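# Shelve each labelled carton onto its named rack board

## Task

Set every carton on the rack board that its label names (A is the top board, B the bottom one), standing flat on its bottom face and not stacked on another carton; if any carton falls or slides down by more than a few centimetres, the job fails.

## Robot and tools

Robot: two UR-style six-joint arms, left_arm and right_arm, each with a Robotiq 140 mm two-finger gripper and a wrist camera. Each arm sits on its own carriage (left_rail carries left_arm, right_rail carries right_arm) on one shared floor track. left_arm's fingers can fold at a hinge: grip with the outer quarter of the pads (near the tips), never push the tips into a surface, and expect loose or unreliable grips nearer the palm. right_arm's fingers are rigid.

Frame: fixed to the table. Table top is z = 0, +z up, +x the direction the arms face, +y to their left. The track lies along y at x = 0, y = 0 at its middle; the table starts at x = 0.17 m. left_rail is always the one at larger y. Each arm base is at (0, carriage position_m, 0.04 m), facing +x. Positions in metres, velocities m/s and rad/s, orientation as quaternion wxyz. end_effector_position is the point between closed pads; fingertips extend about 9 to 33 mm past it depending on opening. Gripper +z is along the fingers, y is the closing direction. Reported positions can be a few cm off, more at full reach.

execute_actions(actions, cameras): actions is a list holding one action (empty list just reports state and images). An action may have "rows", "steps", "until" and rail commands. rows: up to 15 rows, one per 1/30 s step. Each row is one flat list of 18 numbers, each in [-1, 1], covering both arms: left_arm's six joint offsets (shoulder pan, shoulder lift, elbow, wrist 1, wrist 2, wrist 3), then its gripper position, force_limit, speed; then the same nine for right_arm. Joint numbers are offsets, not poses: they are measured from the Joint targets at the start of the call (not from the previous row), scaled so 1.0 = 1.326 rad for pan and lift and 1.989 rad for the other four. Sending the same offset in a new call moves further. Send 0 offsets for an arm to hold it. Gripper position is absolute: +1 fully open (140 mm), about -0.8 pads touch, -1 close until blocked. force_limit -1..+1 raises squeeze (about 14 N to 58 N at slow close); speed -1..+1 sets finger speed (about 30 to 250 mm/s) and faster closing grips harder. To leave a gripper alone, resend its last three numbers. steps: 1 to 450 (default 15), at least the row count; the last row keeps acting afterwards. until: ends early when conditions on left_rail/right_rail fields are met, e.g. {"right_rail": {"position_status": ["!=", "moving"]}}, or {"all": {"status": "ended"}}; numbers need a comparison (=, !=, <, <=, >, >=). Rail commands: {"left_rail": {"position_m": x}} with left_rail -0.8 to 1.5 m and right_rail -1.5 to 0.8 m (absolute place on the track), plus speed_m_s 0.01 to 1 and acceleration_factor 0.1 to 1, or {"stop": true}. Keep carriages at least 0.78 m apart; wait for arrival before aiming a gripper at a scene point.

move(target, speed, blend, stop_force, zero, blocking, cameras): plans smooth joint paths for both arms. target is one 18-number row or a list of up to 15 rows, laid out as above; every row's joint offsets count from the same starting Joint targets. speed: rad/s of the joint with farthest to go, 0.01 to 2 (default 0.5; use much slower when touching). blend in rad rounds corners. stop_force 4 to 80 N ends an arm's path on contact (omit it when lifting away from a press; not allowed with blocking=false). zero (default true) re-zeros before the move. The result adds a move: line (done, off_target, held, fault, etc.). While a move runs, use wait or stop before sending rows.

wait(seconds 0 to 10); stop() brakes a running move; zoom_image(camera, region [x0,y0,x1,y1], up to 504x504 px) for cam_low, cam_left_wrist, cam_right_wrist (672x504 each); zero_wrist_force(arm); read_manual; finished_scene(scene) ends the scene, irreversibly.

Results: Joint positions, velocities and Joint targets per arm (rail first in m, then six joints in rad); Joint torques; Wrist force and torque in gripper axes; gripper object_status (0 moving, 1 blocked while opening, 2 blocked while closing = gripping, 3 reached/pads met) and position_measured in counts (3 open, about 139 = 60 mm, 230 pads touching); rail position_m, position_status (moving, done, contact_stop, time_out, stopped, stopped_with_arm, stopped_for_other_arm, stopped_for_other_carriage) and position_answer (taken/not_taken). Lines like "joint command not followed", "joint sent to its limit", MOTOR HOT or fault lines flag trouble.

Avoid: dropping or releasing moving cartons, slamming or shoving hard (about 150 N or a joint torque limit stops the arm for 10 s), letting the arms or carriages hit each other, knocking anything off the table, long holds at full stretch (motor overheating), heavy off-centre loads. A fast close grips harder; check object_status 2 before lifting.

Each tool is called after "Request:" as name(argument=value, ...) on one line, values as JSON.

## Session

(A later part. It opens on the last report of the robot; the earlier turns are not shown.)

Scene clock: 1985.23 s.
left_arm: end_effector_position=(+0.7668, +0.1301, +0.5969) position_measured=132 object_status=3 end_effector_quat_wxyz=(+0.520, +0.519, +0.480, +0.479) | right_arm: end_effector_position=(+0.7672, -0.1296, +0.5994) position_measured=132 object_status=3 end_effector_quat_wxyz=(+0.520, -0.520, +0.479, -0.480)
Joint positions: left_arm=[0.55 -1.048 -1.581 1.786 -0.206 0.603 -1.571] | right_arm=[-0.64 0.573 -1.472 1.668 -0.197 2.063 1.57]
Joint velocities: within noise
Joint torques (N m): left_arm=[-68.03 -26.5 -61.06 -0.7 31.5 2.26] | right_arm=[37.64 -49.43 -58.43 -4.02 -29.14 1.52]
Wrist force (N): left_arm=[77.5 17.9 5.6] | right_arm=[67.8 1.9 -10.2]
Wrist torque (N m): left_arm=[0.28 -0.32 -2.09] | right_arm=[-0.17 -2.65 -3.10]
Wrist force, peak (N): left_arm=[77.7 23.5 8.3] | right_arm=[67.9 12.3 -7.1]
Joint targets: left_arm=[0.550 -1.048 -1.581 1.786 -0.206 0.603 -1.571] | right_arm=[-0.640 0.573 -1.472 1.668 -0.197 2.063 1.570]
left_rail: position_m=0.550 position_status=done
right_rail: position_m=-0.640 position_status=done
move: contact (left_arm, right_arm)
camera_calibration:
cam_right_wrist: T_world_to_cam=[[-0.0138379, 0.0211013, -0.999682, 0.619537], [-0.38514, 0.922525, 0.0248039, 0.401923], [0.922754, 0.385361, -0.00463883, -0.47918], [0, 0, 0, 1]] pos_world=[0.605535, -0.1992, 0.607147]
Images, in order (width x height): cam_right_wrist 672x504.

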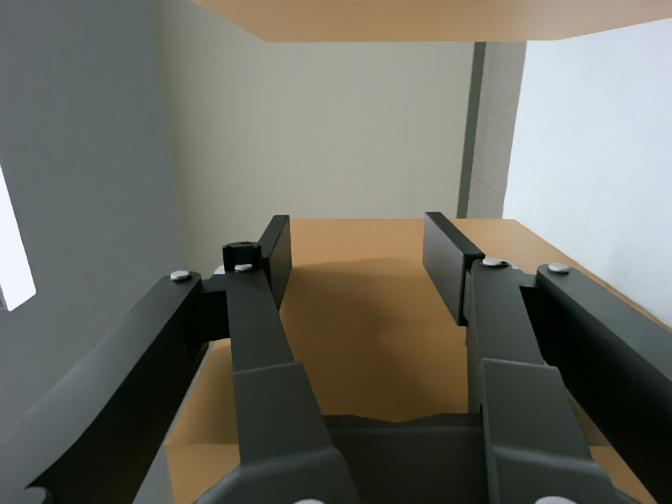

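Request:
move(target=[[0.01402,-0.0173,0.01127,0.00027,0.00935,0,-0.03,1,1,-0.02083,-0.01872,0.01367,-0.00119,-0.01389,0,-0.03,1,1],[-0.07727,-0.08454,0.05231,0.00405,-0.05151,0,-0.03,1,1,0.02869,-0.07648,0.05369,-0.0027,0.01913,0,-0.03,1,1],[-0.1848,-0.14757,0.08687,0.01151,-0.1232,0,-0.03,1,1,0.08813,-0.12864,0.08707,-0.00131,0.05875,0,-0.03,1,1],[-0.27213,-0.18869,0.10741,0.01839,-0.18143,0,-0.03,1,1,0.13765,-0.16152,0.10677,0.00092,0.09177,0,-0.03,1,1],[-0.33484,-0.2549,0.22423,-0.0538,-0.26345,0,-0.03,1,1,-0.03017,-0.3371,0.28356,-0.05832,0.02061,0,-0.03,1,1]], speed=[0.04,0.15,0.2,0.2,0.4], blend=[0.001,0.01,0.02,0.02,0])

Request:
execute_actions(actions=[{"left_rail":{"position_m":1.05},"right_rail":{"position_m":-0.05},"steps":240,"until":{"all":{"status":"ended"}}}])

Scene clock: 2034.47 s.
left_arm: end_effector_position=(+0.5406, +0.2299, +0.5006) position_measured=132 object_status=3 end_effector_quat_wxyz=(+0.500, +0.500, +0.500, +0.500) | right_arm: end_effector_position=(+0.5406, -0.3200, +0.5008) position_measured=132 object_status=3 end_effector_quat_wxyz=(+0.500, -0.500, +0.500, -0.500)
Joint positions: left_arm=[0.55 -1.492 -1.919 2.232 -0.313 0.079 -1.571] | right_arm=[-0.64 0.533 -1.919 2.232 -0.313 2.104 1.57]
Joint velocities: within noise
Joint torques (N m): left_arm=[-16 -35.68 -35.27 -2.69 -2.39 2.44] | right_arm=[-16.48 -24.58 -34.62 -7.03 -2.84 1.6]
Wrist force (N): left_arm=[0.0 0.0 -0.2] | right_arm=[3.6 7.7 1.4]
Wrist torque (N m): left_arm=[0.05 0.12 -0.32] | right_arm=[1.01 -0.96 -0.37]
Wrist force, peak (N): left_arm=[77.9 17.4 6.0] | right_arm=[68.3 1.9 -10.3]
Joint targets: left_arm=[0.550 -1.492 -1.919 2.232 -0.313 0.079 -1.571] | right_arm=[-0.640 0.533 -1.919 2.232 -0.313 2.104 1.570]
left_rail: position_m=0.550 position_status=done
right_rail: position_m=-0.640 position_status=done
move: done
camera_calibration:
cam_left_wrist: T_world_to_cam=[[-0.0181418, -0.00176815, 0.999834, -0.481291], [-0.338362, -0.940984, -0.00780361, 0.399314], [0.940841, -0.338447, 0.0164729, -0.256297], [0, 0, 0, 1]] pos_world=[0.367516, 0.288154, 0.488549]
cam_right_wrist: T_world_to_cam=[[-0.0129544, 0.0216794, -0.999681, 0.521567], [-0.309277, 0.950653, 0.024624, 0.46084], [0.950884, 0.309497, -0.00561021, -0.236148], [0, 0, 0, 1]] pos_world=[0.373834, -0.376319, 0.508728]

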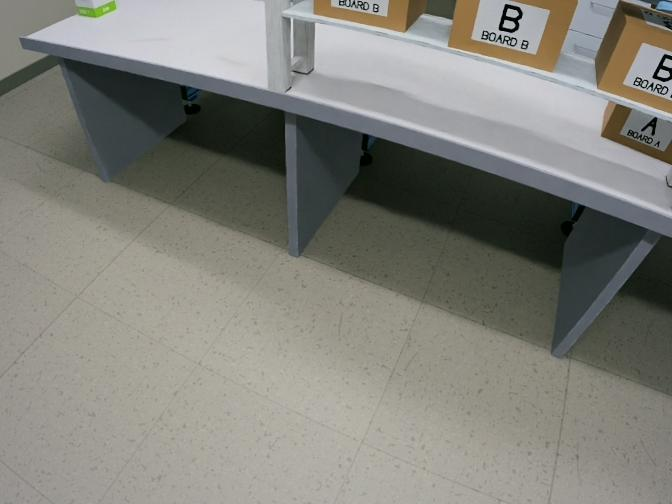

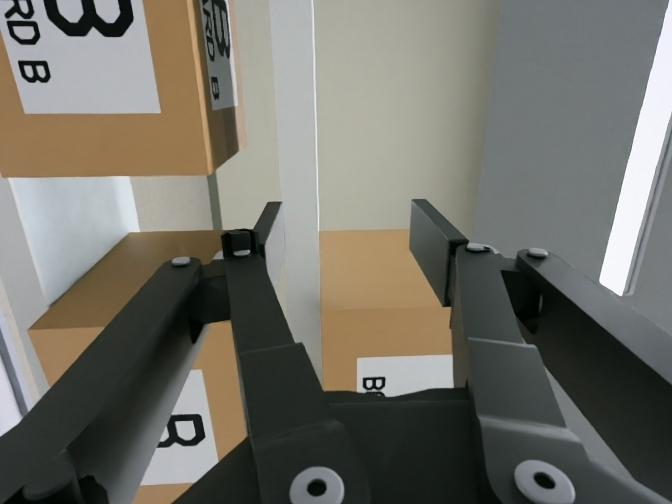

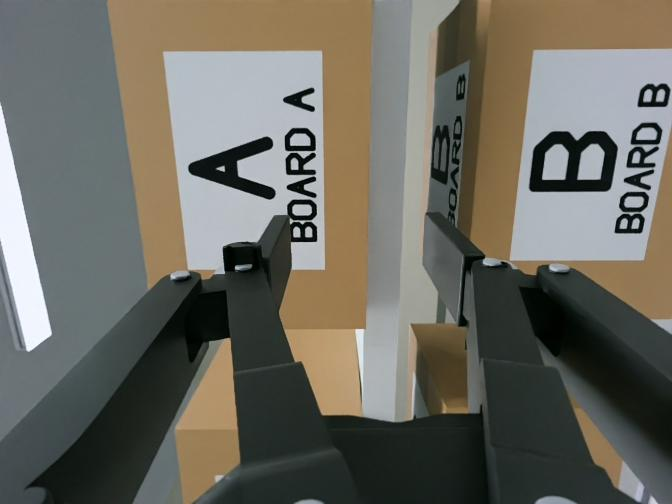

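Scene clock: 2037.37 s.
left_arm: end_effector_position=(+0.5406, +0.7299, +0.5005) position_measured=132 object_status=3 end_effector_quat_wxyz=(+0.500, +0.500, +0.500, +0.500) | right_arm: end_effector_position=(+0.5406, +0.2698, +0.5007) position_measured=132 object_status=3 end_effector_quat_wxyz=(+0.500, -0.500, +0.500, -0.500) end_effector_velocity=(+0.001, -0.001, +0.000) end_effector_angular_velocity=(+0.001, +0.000, -0.003)
Joint positions: left_arm=[1.05 -1.492 -1.919 2.232 -0.313 0.079 -1.571] | right_arm=[-0.05 0.533 -1.919 2.232 -0.313 2.104 1.57]
Joint velocities: left_arm=[within noise] | right_arm=[0.001 -0.002 0 0 0 0.001 0.002]
Joint torques (N m): left_arm=[-5.23 -6.36 -39.37 0.12 -0.67 2.61] | right_arm=[-11.16 -25.4 -41.03 -5.66 -1.41 1.66]
Wrist force (N): left_arm=[-0.1 -0.1 0.0] | right_arm=[3.7 8.1 1.2]
Wrist torque (N m): left_arm=[0.04 0.13 -0.32] | right_arm=[1.07 -0.98 -0.37]
Wrist force, peak (N): left_arm=[1.1 0.0 -0.1] | right_arm=[4.5 8.3 1.1]
Joint targets: left_arm=[1.050 -1.492 -1.919 2.232 -0.313 0.079 -1.571] | right_arm=[-0.050 0.533 -1.919 2.232 -0.313 2.104 1.570]
Tool commands: left_gripper/position=-0.03 left_gripper/force_limit=+1.0 left_gripper/speed=+1.0 right_gripper/position=-0.03 right_gripper/force_limit=+1.0 right_gripper/speed=+1.0
left_rail: position_m=1.050 position_status=done
right_rail: position_m=-0.050 position_status=done
camera_calibration:
cam_left_wrist: T_world_to_cam=[[-0.0181436, -0.00174552, 0.999834, -0.480378], [-0.338324, -0.940997, -0.00778226, 0.869816], [0.940855, -0.338409, 0.0164826, -0.08708], [0, 0, 0, 1]] pos_world=[0.367494, 0.788187, 0.488502]
cam_right_wrist: T_world_to_cam=[[-0.0129638, 0.0216741, -0.999681, 0.50872], [-0.309233, 0.950668, 0.0246216, -0.0999185], [0.950898, 0.309453, -0.00562192, -0.418654], [0, 0, 0, 1]] pos_world=[0.373794, 0.213517, 0.508664]

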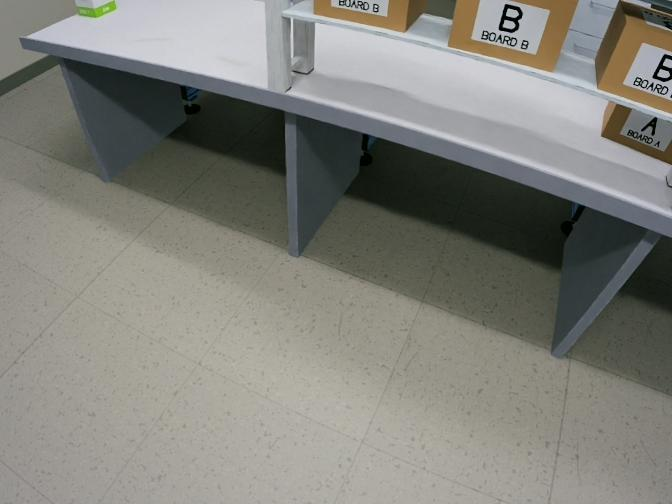

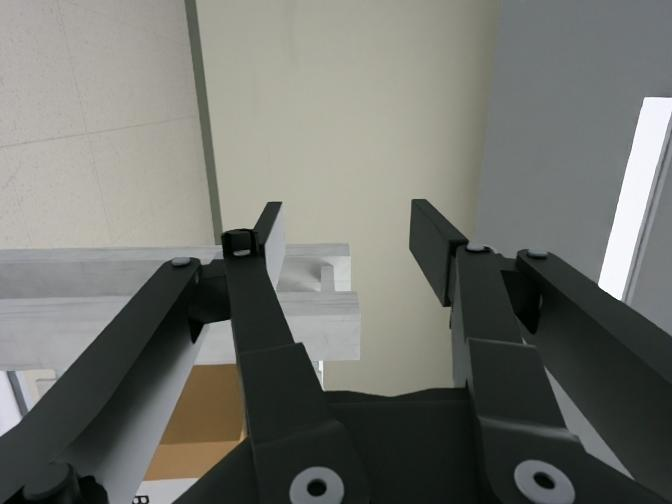

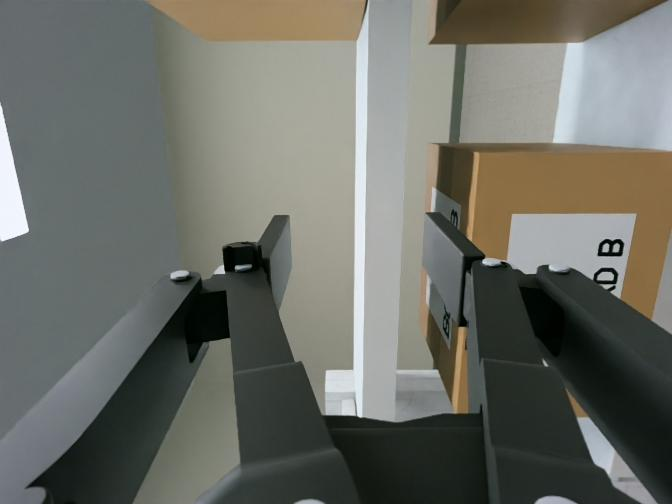

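Request:
move(target=[-0.0489,0.27925,0.13175,-0.31793,0.04673,0,-0.03,1,1,0.0908,0.24098,0.15713,-0.31779,0.05943,0,-0.03,1,1], speed=0.4)

Scene clock: 2069.43 s.
left_arm: end_effector_position=(+0.5154, +0.6509, +0.2499) position_measured=132 object_status=3 end_effector_quat_wxyz=(+0.538, +0.538, +0.459, +0.459) | right_arm: end_effector_position=(+0.4868, +0.2817, +0.2501) position_measured=132 object_status=3 end_effector_quat_wxyz=(+0.500, -0.501, +0.499, -0.500)
Joint positions: left_arm=[1.05 -1.557 -1.549 2.494 -0.945 0.172 -1.571] | right_arm=[-0.05 0.653 -1.599 2.544 -0.945 2.222 1.57]
Joint velocities: within noise
Joint torques (N m): left_arm=[-14.4 -9.12 -17.25 -3.05 2.49 2.91] | right_arm=[12.23 -15.68 -18.85 -6.93 3.3 1.61]
Wrist force (N): left_arm=[-0.2 -0.1 -0.1] | right_arm=[3.5 7.4 1.3]
Wrist torque (N m): left_arm=[0.02 0.16 -0.30] | right_arm=[1.00 -0.93 -0.37]
Wrist force, peak (N): left_arm=[1.2 1.8 0.0] | right_arm=[3.9 8.3 1.0]
Joint targets: left_arm=[1.050 -1.557 -1.548 2.494 -0.946 0.172 -1.571] | right_arm=[-0.050 0.653 -1.599 2.544 -0.945 2.222 1.570]
left_rail: position_m=1.050 position_status=done
right_rail: position_m=-0.050 position_status=done
move: done
camera_calibration:
cam_left_wrist: T_world_to_cam=[[-0.0181754, 0.00114228, 0.999834, -0.232277], [-0.481922, -0.87618, -0.00775957, 0.816757], [0.876025, -0.481984, 0.0164754, 0.040856], [0, 0, 0, 1]] pos_world=[0.353601, 0.735583, 0.237903]
cam_right_wrist: T_world_to_cam=[[-0.0129682, 0.0216561, -0.999681, 0.257179], [-0.31131, 0.94999, 0.0246181, -0.120466], [0.95022, 0.31153, -0.00557786, -0.372854], [0, 0, 0, 1]] pos_world=[0.320126, 0.225027, 0.257983]

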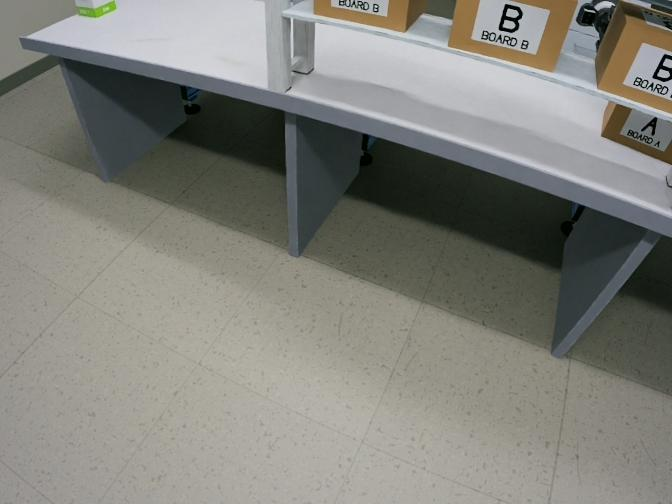

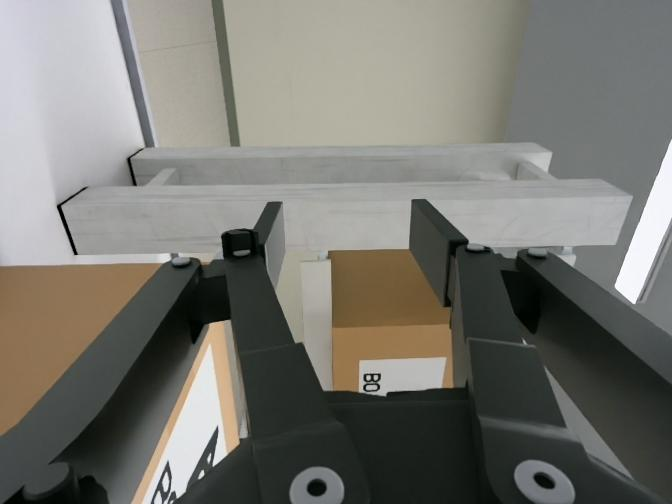

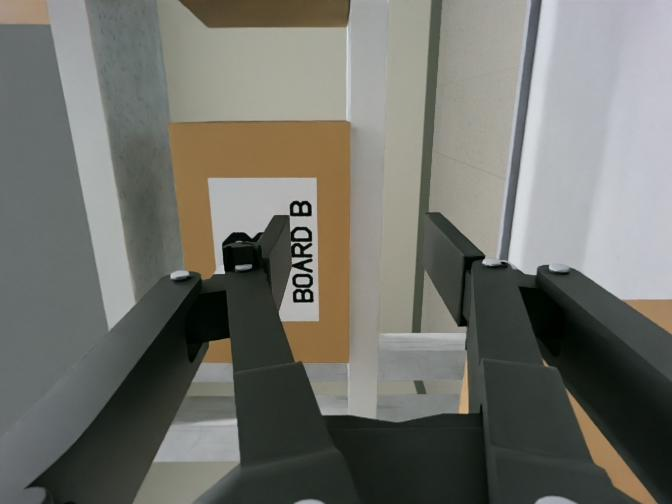

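Request:
move(target=[0,0.26383,0.02728,-0.20317,0,0,-0.03,1,1,0,0.28775,0.02946,-0.2213,0,0,-0.03,1,1], speed=0.25, stop_force=15)

Request:
zoom_image(camera="cam_left_wrist", region=[0, 0, 504, 504])

Scene clock: 2102.13 s.
left_arm: end_effector_position=(+0.5154, +0.6509, +0.1139) position_measured=132 object_status=3 end_effector_quat_wxyz=(+0.538, +0.538, +0.459, +0.459) | right_arm: end_effector_position=(+0.4868, +0.2817, +0.1140) position_measured=132 object_status=3 end_effector_quat_wxyz=(+0.500, -0.501, +0.499, -0.500)
Joint positions: left_arm=[1.05 -1.557 -1.199 2.549 -1.35 0.172 -1.571] | right_arm=[-0.05 0.653 -1.218 2.603 -1.385 2.222 1.57]
Joint velocities: within noise
Joint torques (N m): left_arm=[-13.05 -26.39 0.04 -2.96 1.79 2.58] | right_arm=[8.02 -30.97 -3.09 -6.54 2.72 1.84]
Wrist force (N): left_arm=[-0.1 0.0 0.0] | right_arm=[3.8 7.5 1.0]
Wrist torque (N m): left_arm=[0.05 0.15 -0.31] | right_arm=[0.98 -1.00 -0.32]
Wrist force, peak (N): left_arm=[0.3 -0.8 -0.3] | right_arm=[3.8 8.2 1.0]
Joint targets: left_arm=[1.050 -1.557 -1.199 2.549 -1.350 0.172 -1.571] | right_arm=[-0.050 0.653 -1.218 2.603 -1.385 2.222 1.570]
left_rail: position_m=1.050 position_status=done
right_rail: position_m=-0.050 position_status=done
move: done
camera_calibration:
cam_left_wrist: T_world_to_cam=[[-0.018175, 0.00112261, 0.999834, -0.0962911], [-0.481962, -0.876158, -0.00777738, 0.815762], [0.876004, -0.482023, 0.0164653, 0.0431755], [0, 0, 0, 1]] pos_world=[0.353594, 0.735656, 0.101909]
cam_right_wrist: T_world_to_cam=[[-0.0129803, 0.0216469, -0.999681, 0.121149], [-0.311314, 0.949988, 0.0246131, -0.117116], [0.950218, 0.311534, -0.00559219, -0.373583], [0, 0, 0, 1]] pos_world=[0.320098, 0.22502, 0.121904]

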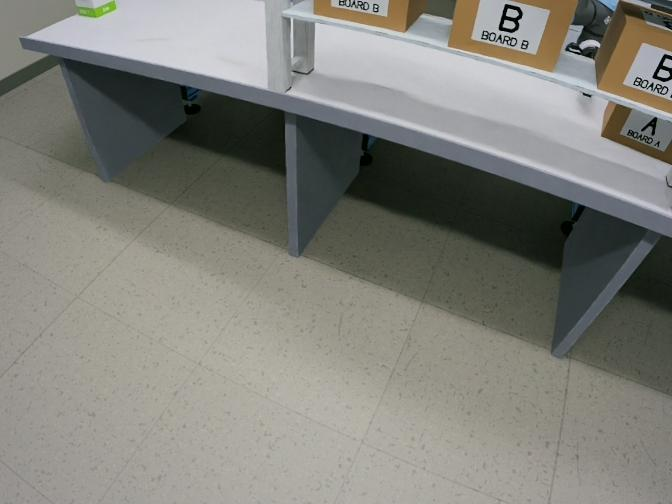

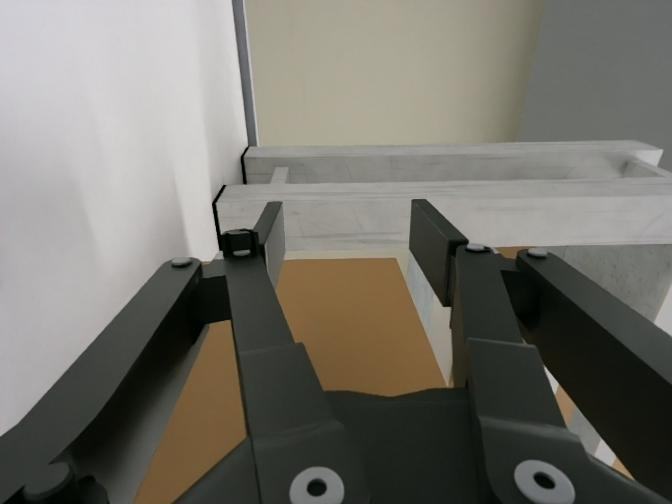

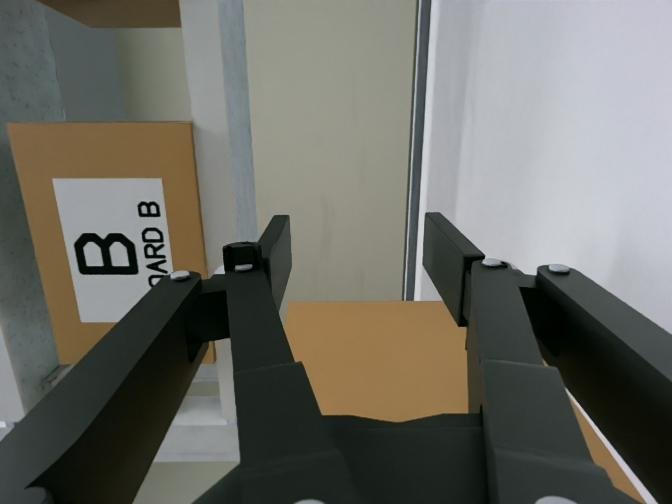

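Scaled by 1.000.

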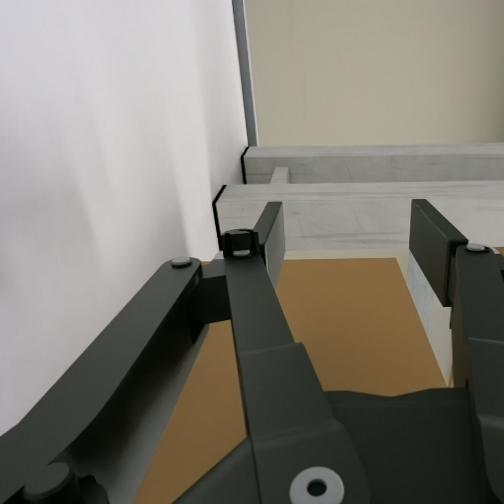

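Request:
move(target=[-0.00871,0.02434,-0.04305,0.02682,-0.00581,0,-0.03,1,1,0.07783,0.02545,-0.04762,0.03065,0.05189,0,-0.03,1,1], speed=0.04, stop_force=6)

Request:
zoom_image(camera="cam_right_wrist", region=[168, 0, 672, 504])

Scene clock: 2118.53 s.
left_arm: end_effector_position=(+0.5124, +0.6113, +0.1138) position_measured=132 object_status=3 end_effector_quat_wxyz=(+0.538, +0.538, +0.459, +0.459) | right_arm: end_effector_position=(+0.4907, +0.3316, +0.1140) position_measured=132 object_status=3 end_effector_quat_wxyz=(+0.500, -0.501, +0.499, -0.500)
Joint positions: left_arm=[1.05 -1.566 -1.173 2.481 -1.307 0.163 -1.571] | right_arm=[-0.05 0.756 -1.184 2.508 -1.324 2.326 1.57]
Joint velocities: within noise
Joint torques (N m): left_arm=[9.6 -73.18 -2.33 -1.51 2.2 2.52] | right_arm=[10.72 -36.79 -18.98 1.06 3.38 1.68]
Wrist force (N): left_arm=[0.1 0.2 0.0] | right_arm=[3.8 6.9 1.6]
Wrist torque (N m): left_arm=[0.10 0.10 -0.31] | right_arm=[0.95 -1.02 -0.36]
Wrist force, peak (N): left_arm=[9.0 1.9 -2.8] | right_arm=[3.5 8.0 1.2]
Joint targets: left_arm=[1.050 -1.566 -1.173 2.481 -1.307 0.163 -1.571] | right_arm=[-0.050 0.756 -1.184 2.508 -1.324 2.326 1.570]
left_rail: position_m=1.050 position_status=done
right_rail: position_m=-0.050 position_status=done
move: contact (left_arm); left_arm: the elbow is farthest, 0.017 rad from its target
camera_calibration:
cam_left_wrist: T_world_to_cam=[[-0.0181767, 0.00108714, 0.999834, -0.0961809], [-0.481939, -0.87617, -0.00780883, 0.77964], [0.876016, -0.482001, 0.0164498, 0.0266819], [0, 0, 0, 1]] pos_world=[0.350617, 0.696063, 0.101814]
cam_right_wrist: T_world_to_cam=[[-0.0129629, 0.0216458, -0.999682, 0.120111], [-0.311307, 0.949991, 0.0246066, -0.163292], [0.950221, 0.311527, -0.0055761, -0.392815], [0, 0, 0, 1]] pos_world=[0.323984, 0.274898, 0.121901]

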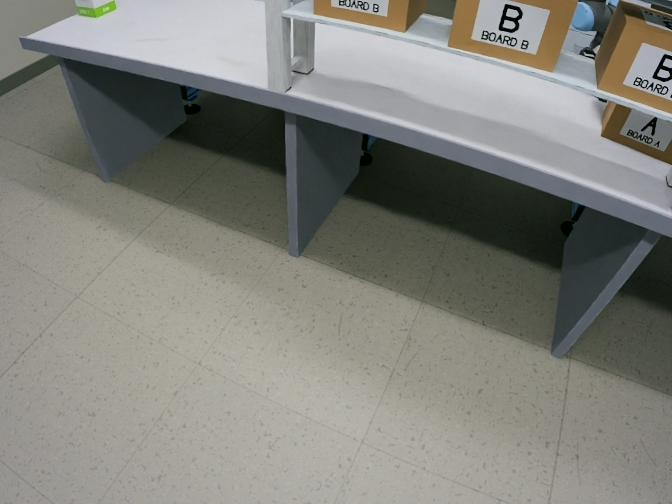

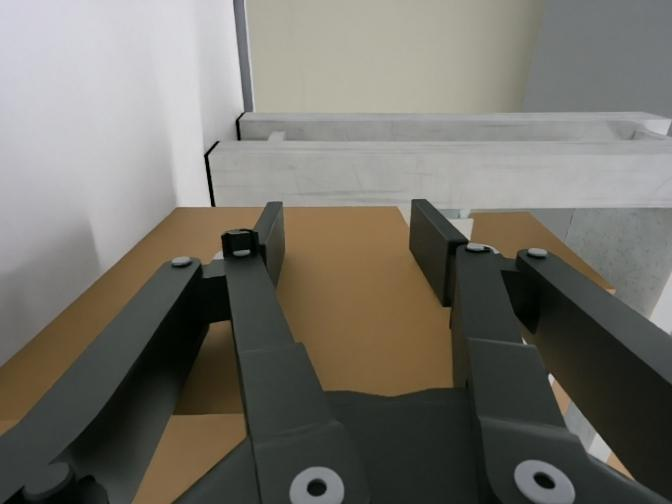

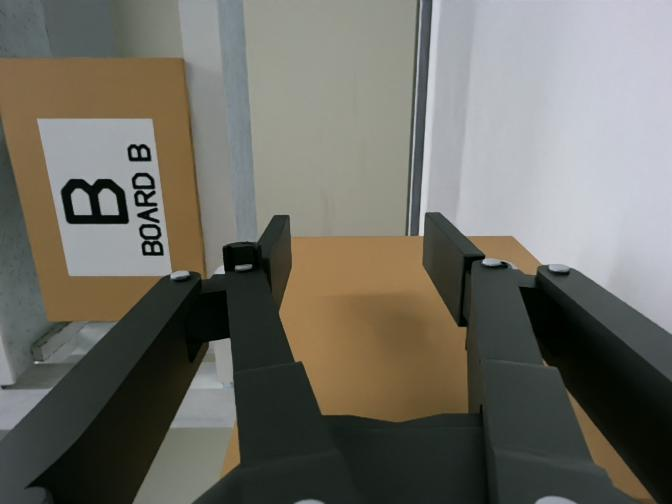

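Scaled by 1.000.

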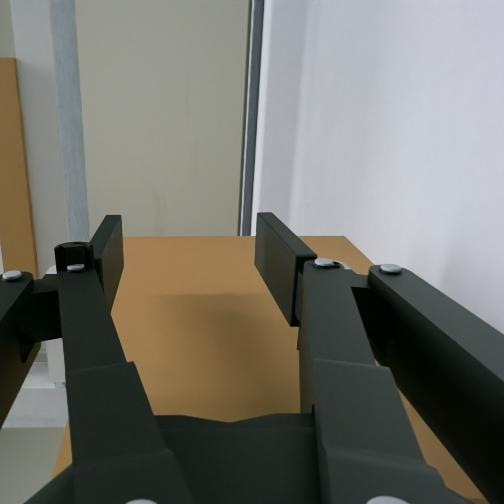

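Request:
move(target=[0,0,0,0,0,0,-0.03,1,1,0.01981,0.00819,-0.0143,0.00884,0.01321,0,-0.03,1,1], speed=0.03, stop_force=8, cameras=["cam_right_wrist"])

Scene clock: 2130.10 s.
left_arm: end_effector_position=(+0.5124, +0.6113, +0.1138) position_measured=132 object_status=3 end_effector_quat_wxyz=(+0.538, +0.538, +0.459, +0.459) | right_arm: end_effector_position=(+0.4919, +0.3466, +0.1140) position_measured=132 object_status=3 end_effector_quat_wxyz=(+0.500, -0.501, +0.499, -0.500)
Joint positions: left_arm=[1.05 -1.566 -1.173 2.481 -1.307 0.163 -1.571] | right_arm=[-0.05 0.783 -1.173 2.48 -1.307 2.352 1.57]
Joint velocities: within noise
Joint torques (N m): left_arm=[12.05 -71.39 -7.02 -1.48 0.99 2.83] | right_arm=[11.9 -40.71 -19 1.06 3.66 1.83]
Wrist force (N): left_arm=[0.1 0.0 0.0] | right_arm=[3.4 7.3 1.3]
Wrist torque (N m): left_arm=[0.07 0.12 -0.31] | right_arm=[1.02 -0.93 -0.33]
Wrist force, peak (N): left_arm=[0.5 0.1 -0.3] | right_arm=[3.6 7.5 1.2]
Joint targets: left_arm=[1.050 -1.566 -1.173 2.481 -1.307 0.163 -1.571] | right_arm=[-0.050 0.783 -1.173 2.480 -1.307 2.352 1.570]
left_rail: position_m=1.050 position_status=done
right_rail: position_m=-0.050 position_status=done
move: done
camera_calibration:
cam_right_wrist: T_world_to_cam=[[-0.0129604, 0.021644, -0.999682, 0.119797], [-0.311301, 0.949993, 0.0246041, -0.177171], [0.950223, 0.31152, -0.00557453, -0.398621], [0, 0, 0, 1]] pos_world=[0.325178, 0.289897, 0.121896]
Images, in order (width x height): cam_right_wrist 672x504.

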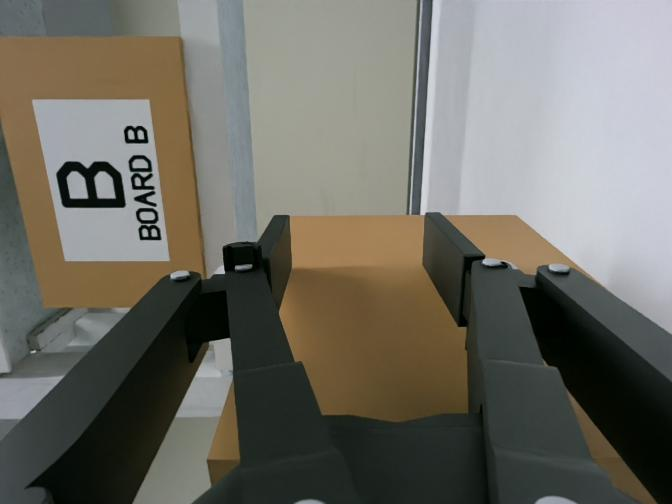

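Request:
move(target=[0,0,0,0,0,0,-0.03,1,1,0.01244,0.00558,-0.0098,0.00608,0.0083,0,-0.03,1,1], speed=0.02, stop_force=8, cameras=["cam_right_wrist"])

Scene clock: 2138.97 s.
left_arm: end_effector_position=(+0.5124, +0.6113, +0.1138) position_measured=132 object_status=3 end_effector_quat_wxyz=(+0.538, +0.538, +0.459, +0.459) | right_arm: end_effector_position=(+0.4926, +0.3544, +0.1140) position_measured=132 object_status=3 end_effector_quat_wxyz=(+0.500, -0.501, +0.499, -0.500)
Joint positions: left_arm=[1.05 -1.566 -1.173 2.481 -1.307 0.163 -1.571] | right_arm=[-0.05 0.795 -1.167 2.465 -1.297 2.365 1.57]
Joint velocities: within noise
Joint torques (N m): left_arm=[11.04 -70.33 -12.13 -1.13 1.06 2.98] | right_arm=[-14.04 -64.09 -5.23 -5.8 -3.5 1.58]
Wrist force (N): left_arm=[0.6 0.4 -0.5] | right_arm=[5.6 5.9 1.8]
Wrist torque (N m): left_arm=[0.10 0.11 -0.33] | right_arm=[0.98 -0.86 -0.24]
Wrist force, peak (N): left_arm=[0.9 0.4 -0.6] | right_arm=[11.1 7.3 -1.3]
Joint targets: left_arm=[1.050 -1.566 -1.173 2.481 -1.307 0.163 -1.571] | right_arm=[-0.050 0.795 -1.167 2.465 -1.297 2.365 1.570]
left_rail: position_m=1.050 position_status=done
right_rail: position_m=-0.050 position_status=done
move: contact (right_arm)
camera_calibration:
cam_right_wrist: T_world_to_cam=[[-0.0129874, 0.021614, -0.999682, 0.119697], [-0.311249, 0.95001, 0.0245837, -0.184428], [0.95024, 0.311469, -0.00561084, -0.401807], [0, 0, 0, 1]] pos_world=[0.325965, 0.297772, 0.121939]
Images, in order (width x height): cam_right_wrist 672x504.

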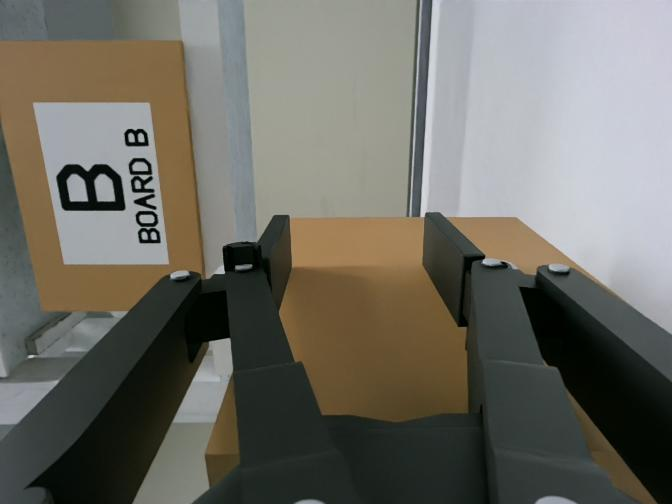

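Request:
move(target=[-0.00066,0.00189,-0.00348,0.00221,-0.00044,0,-0.03,1,1,0.00452,0.00219,-0.00387,0.00241,0.00302,0,-0.03,1,1], speed=0.015, cameras=["cam_left_wrist"])

Scene clock: 2152.20 s.
left_arm: end_effector_position=(+0.5122, +0.6076, +0.1139) position_measured=132 object_status=3 end_effector_quat_wxyz=(+0.538, +0.538, +0.459, +0.459) | right_arm: end_effector_position=(+0.4931, +0.3580, +0.1140) position_measured=132 object_status=3 end_effector_quat_wxyz=(+0.500, -0.501, +0.500, -0.500)
Joint positions: left_arm=[1.05 -1.567 -1.171 2.474 -1.303 0.162 -1.571] | right_arm=[-0.05 0.801 -1.165 2.457 -1.293 2.371 1.57]
Joint velocities: within noise
Joint torques (N m): left_arm=[-31.37 -29.04 -47.95 0.17 5.11 3.09] | right_arm=[30.19 -35.76 -41.78 -0.14 -6.52 1.67]
Wrist force (N): left_arm=[36.5 1.2 -5.6] | right_arm=[53.2 -8.1 -9.5]
Wrist torque (N m): left_arm=[-0.07 -1.25 -1.76] | right_arm=[0.86 -1.86 -0.48]
Wrist force, peak (N): left_arm=[36.5 1.2 -5.6] | right_arm=[53.2 -8.1 -9.5]
Joint targets: left_arm=[1.050 -1.567 -1.171 2.474 -1.303 0.162 -1.571] | right_arm=[-0.050 0.801 -1.164 2.457 -1.292 2.371 1.570]
left_rail: position_m=1.050 position_status=done
right_rail: position_m=-0.050 position_status=done
move: done
camera_calibration:
cam_left_wrist: T_world_to_cam=[[-0.0181765, 0.000927176, 0.999834, -0.0961186], [-0.48176, -0.876267, -0.00794555, 0.77626], [0.876115, -0.481824, 0.0163741, 0.0249846], [0, 0, 0, 1]] pos_world=[0.350335, 0.692339, 0.101861]
Images, in order (width x height): cam_left_wrist 672x504.

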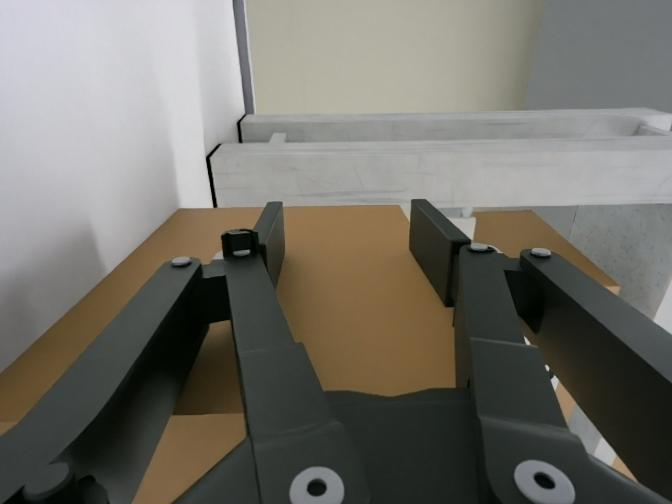

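Request:
move(target=[[0,-0.07153,-0.00393,0.05162,0,0,-0.03,1,1,0.00156,-0.07034,-0.00358,0.04997,0.00104,0,-0.03,1,1],[0,-0.13975,-0.01026,0.10342,0,0,-0.03,1,1,0.00156,-0.13698,-0.00982,0.10064,0.00104,0,-0.03,1,1],[0,-0.20595,-0.02001,0.15731,0,0,-0.03,1,1,0.00156,-0.2019,-0.01937,0.15347,0.00104,0,-0.03,1,1],[0,-0.26614,-0.03315,0.21058,0,0,-0.03,1,1,0.00156,-0.26081,-0.03231,0.20568,0.00104,0,-0.03,1,1],[0,-0.32245,-0.05037,0.26534,0,0,-0.03,1,1,0.00156,-0.31626,-0.04924,0.25958,0.00104,0,-0.03,1,1],[0,-0.37156,-0.07038,0.31808,0,0,-0.03,1,1,0.00156,-0.36471,-0.06897,0.31161,0.00104,0,-0.03,1,1],[0,-0.41273,-0.09324,0.36839,0,0,-0.03,1,1,0.00156,-0.40551,-0.09155,0.36139,0.00104,0,-0.03,1,1],[0,-0.4467,-0.11849,0.41629,0,0,-0.03,1,1,0.00156,-0.43931,-0.11653,0.4089,0.00104,0,-0.03,1,1],[0,-0.47385,-0.146,0.4619,0,0,-0.03,1,1,0.00156,-0.46648,-0.14379,0.45428,0.00104,0,-0.03,1,1],[0,-0.49479,-0.17551,0.50536,0,0,-0.03,1,1,0.00156,-0.48745,-0.17304,0.49751,0.00104,0,-0.03,1,1],[0,-0.51037,-0.20704,0.54729,0,0,-0.03,1,1,0.00156,-0.50313,-0.20437,0.53929,0.00104,0,-0.03,1,1],[0,-0.52034,-0.24036,0.58725,0,0,-0.03,1,1,0.00156,-0.5134,-0.2375,0.57927,0.00104,0,-0.03,1,1]], speed=0.15, blend=0.015)

Scene clock: 2217.73 s.
left_arm: end_effector_position=(+0.5121, +0.6058, +0.6108) position_measured=132 object_status=3 end_effector_quat_wxyz=(+0.538, +0.538, +0.459, +0.459) | right_arm: end_effector_position=(+0.4930, +0.3594, +0.6112) position_measured=132 object_status=3 end_effector_quat_wxyz=(+0.501, -0.500, +0.499, -0.500)
Joint positions: left_arm=[1.05 -1.567 -1.86 1.996 -0.135 0.162 -1.571] | right_arm=[-0.05 0.803 -1.845 1.985 -0.141 2.373 1.57]
Joint velocities: within noise
Joint torques (N m): left_arm=[-20.08 -10.47 -70.72 -1.24 17.91 2.9] | right_arm=[19.53 -30.46 -70.99 -5.5 -27.6 1.79]
Wrist force (N): left_arm=[61.2 0.4 -12.8] | right_arm=[66.9 25.5 6.4]
Wrist torque (N m): left_arm=[-0.48 -1.84 -2.32] | right_arm=[0.49 -1.20 -0.24]
Wrist force, peak (N): left_arm=[68.9 1.1 -13.3] | right_arm=[74.3 26.1 6.2]
Joint targets: left_arm=[1.050 -1.567 -1.860 1.996 -0.135 0.162 -1.571] | right_arm=[-0.050 0.803 -1.845 1.985 -0.140 2.373 1.570]
left_rail: position_m=1.050 position_status=done
right_rail: position_m=-0.050 position_status=done
move: done
camera_calibration:
cam_left_wrist: T_world_to_cam=[[-0.018177, 0.00109886, 0.999834, -0.593051], [-0.481941, -0.876169, -0.00779873, 0.778542], [0.876015, -0.482003, 0.0164557, 0.0161301], [0, 0, 0, 1]] pos_world=[0.350301, 0.690561, 0.598759]
cam_right_wrist: T_world_to_cam=[[-0.0123058, 0.0223185, -0.999675, 0.616074], [-0.311229, 0.950005, 0.0250407, -0.20152], [0.950255, 0.311436, -0.00474438, -0.401449], [0, 0, 0, 1]] pos_world=[0.326341, 0.302721, 0.619015]

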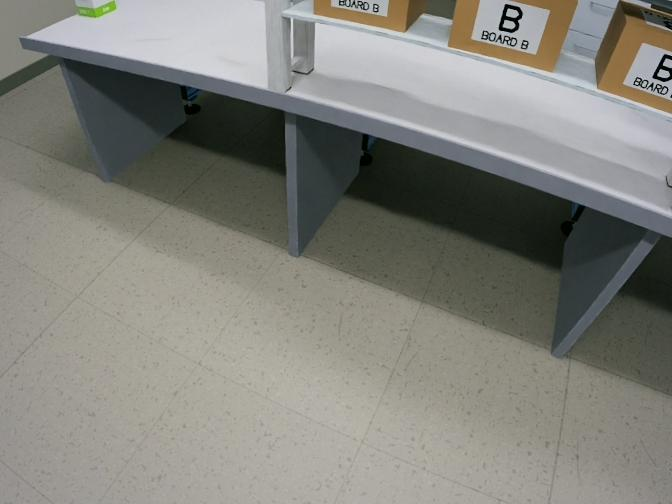

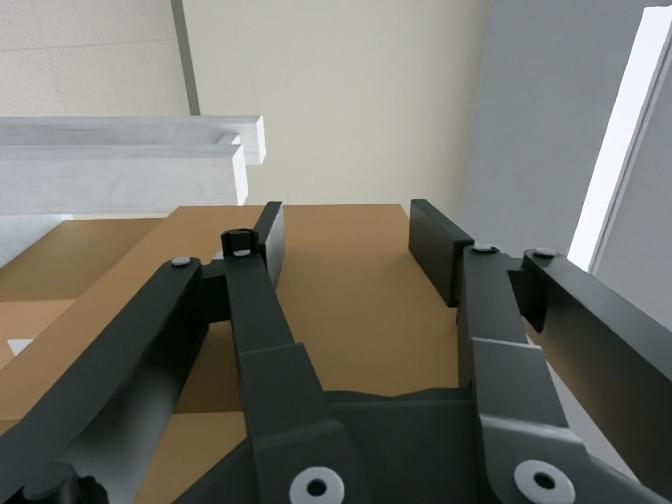

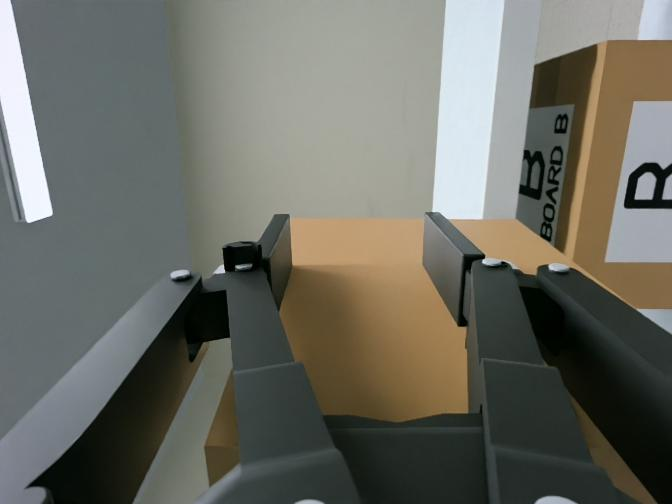

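Request:
move(target=[[0.02462,0.06009,-0.02943,-0.01063,0.00661,0,-0.03,1,1,-0.08549,-0.04352,0.01941,0.0096,-0.06679,0,-0.03,1,1],[0.04594,0.11842,-0.06098,-0.01797,0.01102,0,-0.03,1,1,-0.17957,-0.08213,0.03569,0.01906,-0.13932,0,-0.03,1,1],[0.06397,0.17501,-0.09466,-0.02201,0.01324,0,-0.03,1,1,-0.28226,-0.11586,0.04887,0.02837,-0.21758,0,-0.03,1,1],[0.07871,0.22984,-0.13046,-0.02277,0.01326,0,-0.03,1,1,-0.39354,-0.14468,0.05893,0.03753,-0.30157,0,-0.03,1,1]], speed=0.12, blend=[0.015,0.015,0.015,0])

Scene clock: 2293.47 s.
left_arm: end_effector_position=(+0.5745, +0.4736, +0.6108) position_measured=132 object_status=3 end_effector_quat_wxyz=(+0.520, +0.520, +0.480, +0.479) | right_arm: end_effector_position=(+0.5745, +0.2264, +0.6114) position_measured=132 object_status=3 end_effector_quat_wxyz=(+0.520, -0.519, +0.479, -0.480)
Joint positions: left_arm=[1.05 -1.462 -1.556 1.736 -0.18 0.188 -1.571] | right_arm=[-0.05 0.282 -2.037 2.102 -0.066 1.773 1.57]
Joint velocities: within noise
Joint torques (N m): left_arm=[-16.01 -0.38 -70.94 -9.88 26.95 2.63] | right_arm=[22.16 -28.23 -52.9 -4.61 -30.4 1.8]
Wrist force (N): left_arm=[63.0 1.5 -12.6] | right_arm=[68.3 24.2 5.5]
Wrist torque (N m): left_arm=[-0.42 -1.84 -2.28] | right_arm=[0.43 -1.27 -0.34]
Wrist force, peak (N): left_arm=[66.4 0.5 -12.3] | right_arm=[71.6 25.4 5.1]
Joint targets: left_arm=[1.050 -1.462 -1.556 1.736 -0.180 0.188 -1.571] | right_arm=[-0.050 0.282 -2.037 2.102 -0.066 1.773 1.570]
left_rail: position_m=1.050 position_status=done
right_rail: position_m=-0.050 position_status=done
move: done
camera_calibration:
cam_left_wrist: T_world_to_cam=[[-0.0182052, -0.000286936, 0.999834, -0.591102], [-0.412268, -0.911029, -0.00776812, 0.669178], [0.910881, -0.412341, 0.0164672, -0.15528], [0, 0, 0, 1]] pos_world=[0.406561, 0.545443, 0.598759]
cam_right_wrist: T_world_to_cam=[[-0.0137428, 0.0208831, -0.999687, 0.621343], [-0.384291, 0.922885, 0.0245616, -0.00141303], [0.92311, 0.384509, -0.00465789, -0.438493], [0, 0, 0, 1]] pos_world=[0.412773, 0.156933, 0.619141]

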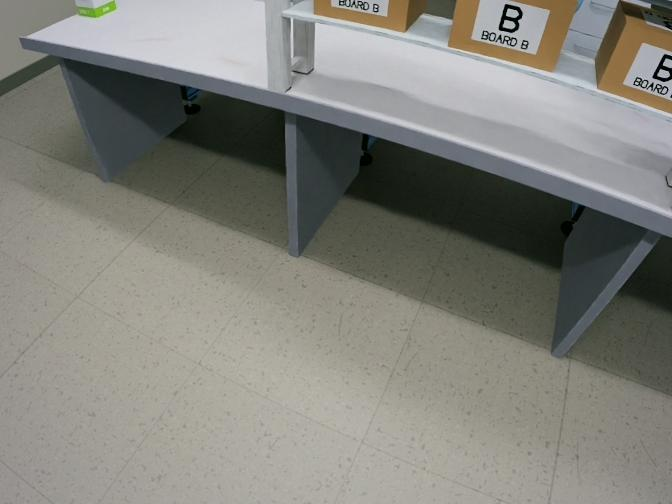

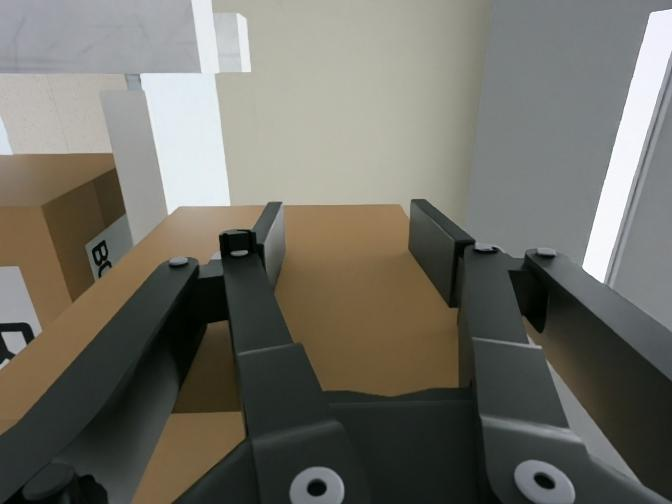

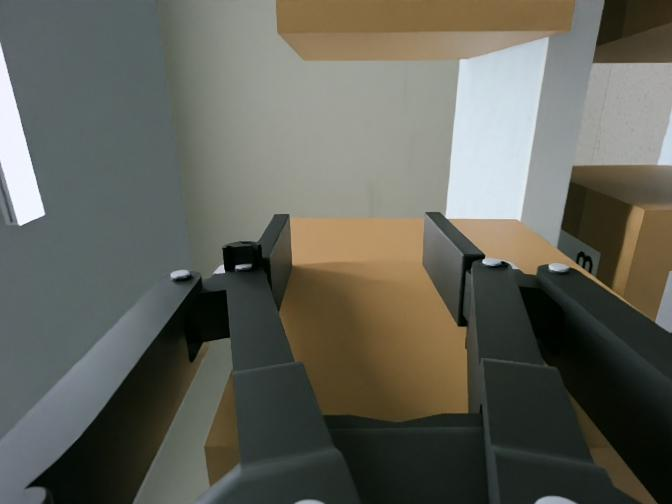

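Request:
move(target=[[0.04248,0.01754,-0.01199,0.0003,0.02832,0,-0.03,1,1,-0.02105,0.03788,-0.01361,-0.01165,-0.01408,0,-0.03,1,1],[0.08339,0.03667,-0.02549,0.00105,0.05559,0,-0.03,1,1,-0.0389,0.07636,-0.02882,-0.0221,-0.02595,0,-0.03,1,1],[0.12278,0.05744,-0.0405,0.00221,0.08185,0,-0.03,1,1,-0.05387,0.1153,-0.0455,-0.03137,-0.03593,0,-0.03,1,1],[0.16055,0.07968,-0.05703,0.00391,0.10703,0,-0.03,1,1,-0.06644,0.15445,-0.06358,-0.03939,-0.0443,0,-0.03,1,1],[0.1966,0.10322,-0.07508,0.00627,0.13106,0,-0.03,1,1,-0.07738,0.19346,-0.08303,-0.04595,-0.05156,0,-0.03,1,1],[0.23095,0.12812,-0.09465,0.00924,0.15397,0,-0.03,1,1,-0.08672,0.23246,-0.10387,-0.05111,-0.05782,0,-0.03,1,1]], speed=0.1, blend=[0.015,0.015,0.015,0.015,0.015,0])

Scene clock: 2309.47 s.
left_arm: end_effector_position=(+0.7714, +0.4736, +0.6107) position_measured=132 object_status=3 end_effector_quat_wxyz=(+0.520, +0.520, +0.480, +0.479) | right_arm: end_effector_position=(+0.7714, +0.2264, +0.6115) position_measured=132 object_status=3 end_effector_quat_wxyz=(+0.520, -0.519, +0.479, -0.480)
Joint positions: left_arm=[1.05 -1.156 -1.386 1.548 -0.162 0.495 -1.571] | right_arm=[-0.05 0.167 -1.729 1.895 -0.167 1.658 1.57]
Joint velocities: within noise
Joint torques (N m): left_arm=[-27.14 -18.09 -71.08 -1.26 26.24 2.39] | right_arm=[30.79 -42.02 -69.89 -17.4 -28.95 1.92]
Wrist force (N): left_arm=[59.1 1.4 -10.3] | right_arm=[64.5 27.0 4.6]
Wrist torque (N m): left_arm=[-0.41 -1.69 -2.20] | right_arm=[0.50 -1.61 -0.71]
Wrist force, peak (N): left_arm=[66.0 1.3 -12.6] | right_arm=[71.8 26.4 5.3]
Joint targets: left_arm=[1.050 -1.156 -1.386 1.548 -0.162 0.495 -1.571] | right_arm=[-0.050 0.167 -1.729 1.895 -0.167 1.658 1.570]
left_rail: position_m=1.050 position_status=done
right_rail: position_m=-0.050 position_status=done
move: done
camera_calibration:
cam_left_wrist: T_world_to_cam=[[-0.018145, -0.000288072, 0.999835, -0.587508], [-0.412236, -0.911044, -0.00774377, 0.750368], [0.910896, -0.412309, 0.0164122, -0.334635], [0, 0, 0, 1]] pos_world=[0.603486, 0.545476, 0.598714]
cam_right_wrist: T_world_to_cam=[[-0.0136948, 0.020795, -0.99969, 0.624116], [-0.384332, 0.922871, 0.024462, 0.0743793], [0.923093, 0.384548, -0.00464635, -0.620202], [0, 0, 0, 1]] pos_world=[0.609638, 0.156876, 0.619221]

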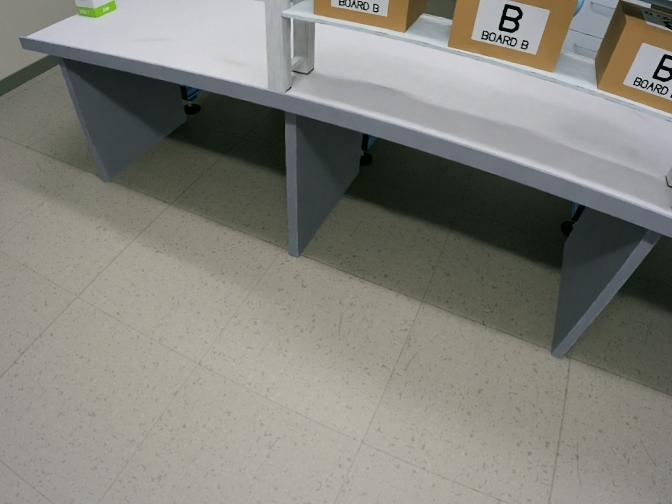

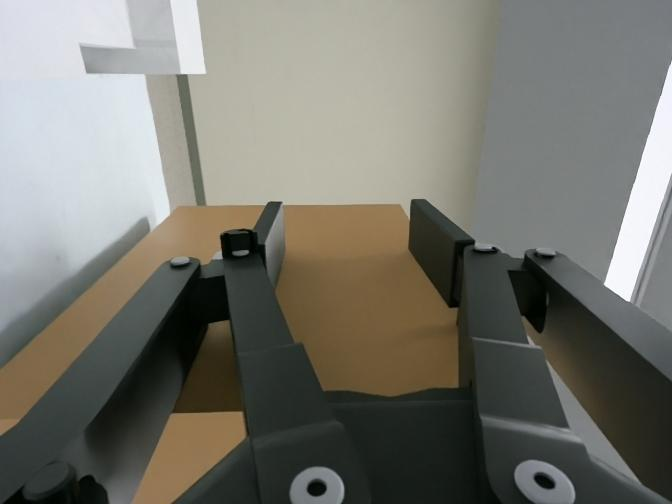

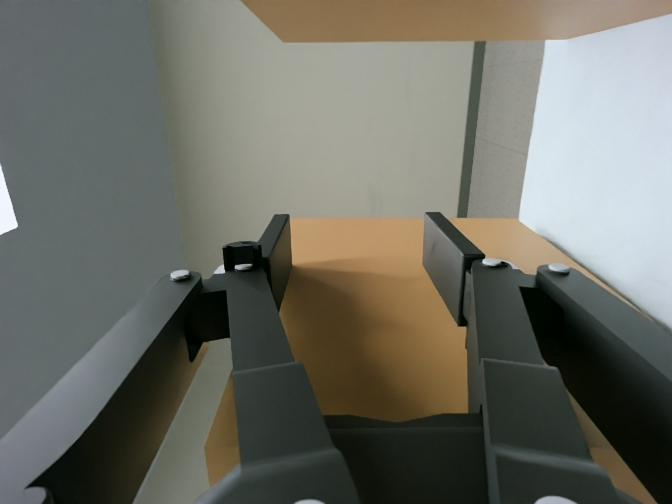

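Request:
move(target=[0,0.00351,0.01149,-0.01383,0,0,-0.03,1,1,0,0.00384,0.01219,-0.01475,0,0,-0.03,1,1], speed=0.025, stop_force=9, cameras=[])

Scene clock: 2318.50 s.
left_arm: end_effector_position=(+0.7715, +0.4736, +0.5947) position_measured=132 object_status=3 end_effector_quat_wxyz=(+0.520, +0.520, +0.480, +0.479) | right_arm: end_effector_position=(+0.7716, +0.2264, +0.5991) position_measured=132 object_status=3 end_effector_quat_wxyz=(+0.520, -0.519, +0.479, -0.480)
Joint positions: left_arm=[1.05 -1.156 -1.381 1.571 -0.19 0.495 -1.571] | right_arm=[-0.05 0.167 -1.725 1.914 -0.19 1.658 1.57]
Joint velocities: within noise
Joint torques (N m): left_arm=[-44.51 -17.27 -45.44 -8.87 25.58 2.11] | right_arm=[32.81 -57.95 -63.21 -3.72 -24.01 1.76]
Wrist force (N): left_arm=[62.2 7.8 -5.1] | right_arm=[64.9 20.2 1.0]
Wrist torque (N m): left_arm=[-0.22 -1.50 -2.30] | right_arm=[0.58 -2.75 -1.92]
Wrist force, peak (N): left_arm=[62.9 8.8 -4.7] | right_arm=[65.7 27.4 4.5]
Joint targets: left_arm=[1.050 -1.156 -1.381 1.571 -0.190 0.495 -1.571] | right_arm=[-0.050 0.167 -1.725 1.914 -0.190 1.658 1.570]
left_rail: position_m=1.050 position_status=done
right_rail: position_m=-0.050 position_status=done
move: contact (right_arm)
No camera images: "cameras" was empty.


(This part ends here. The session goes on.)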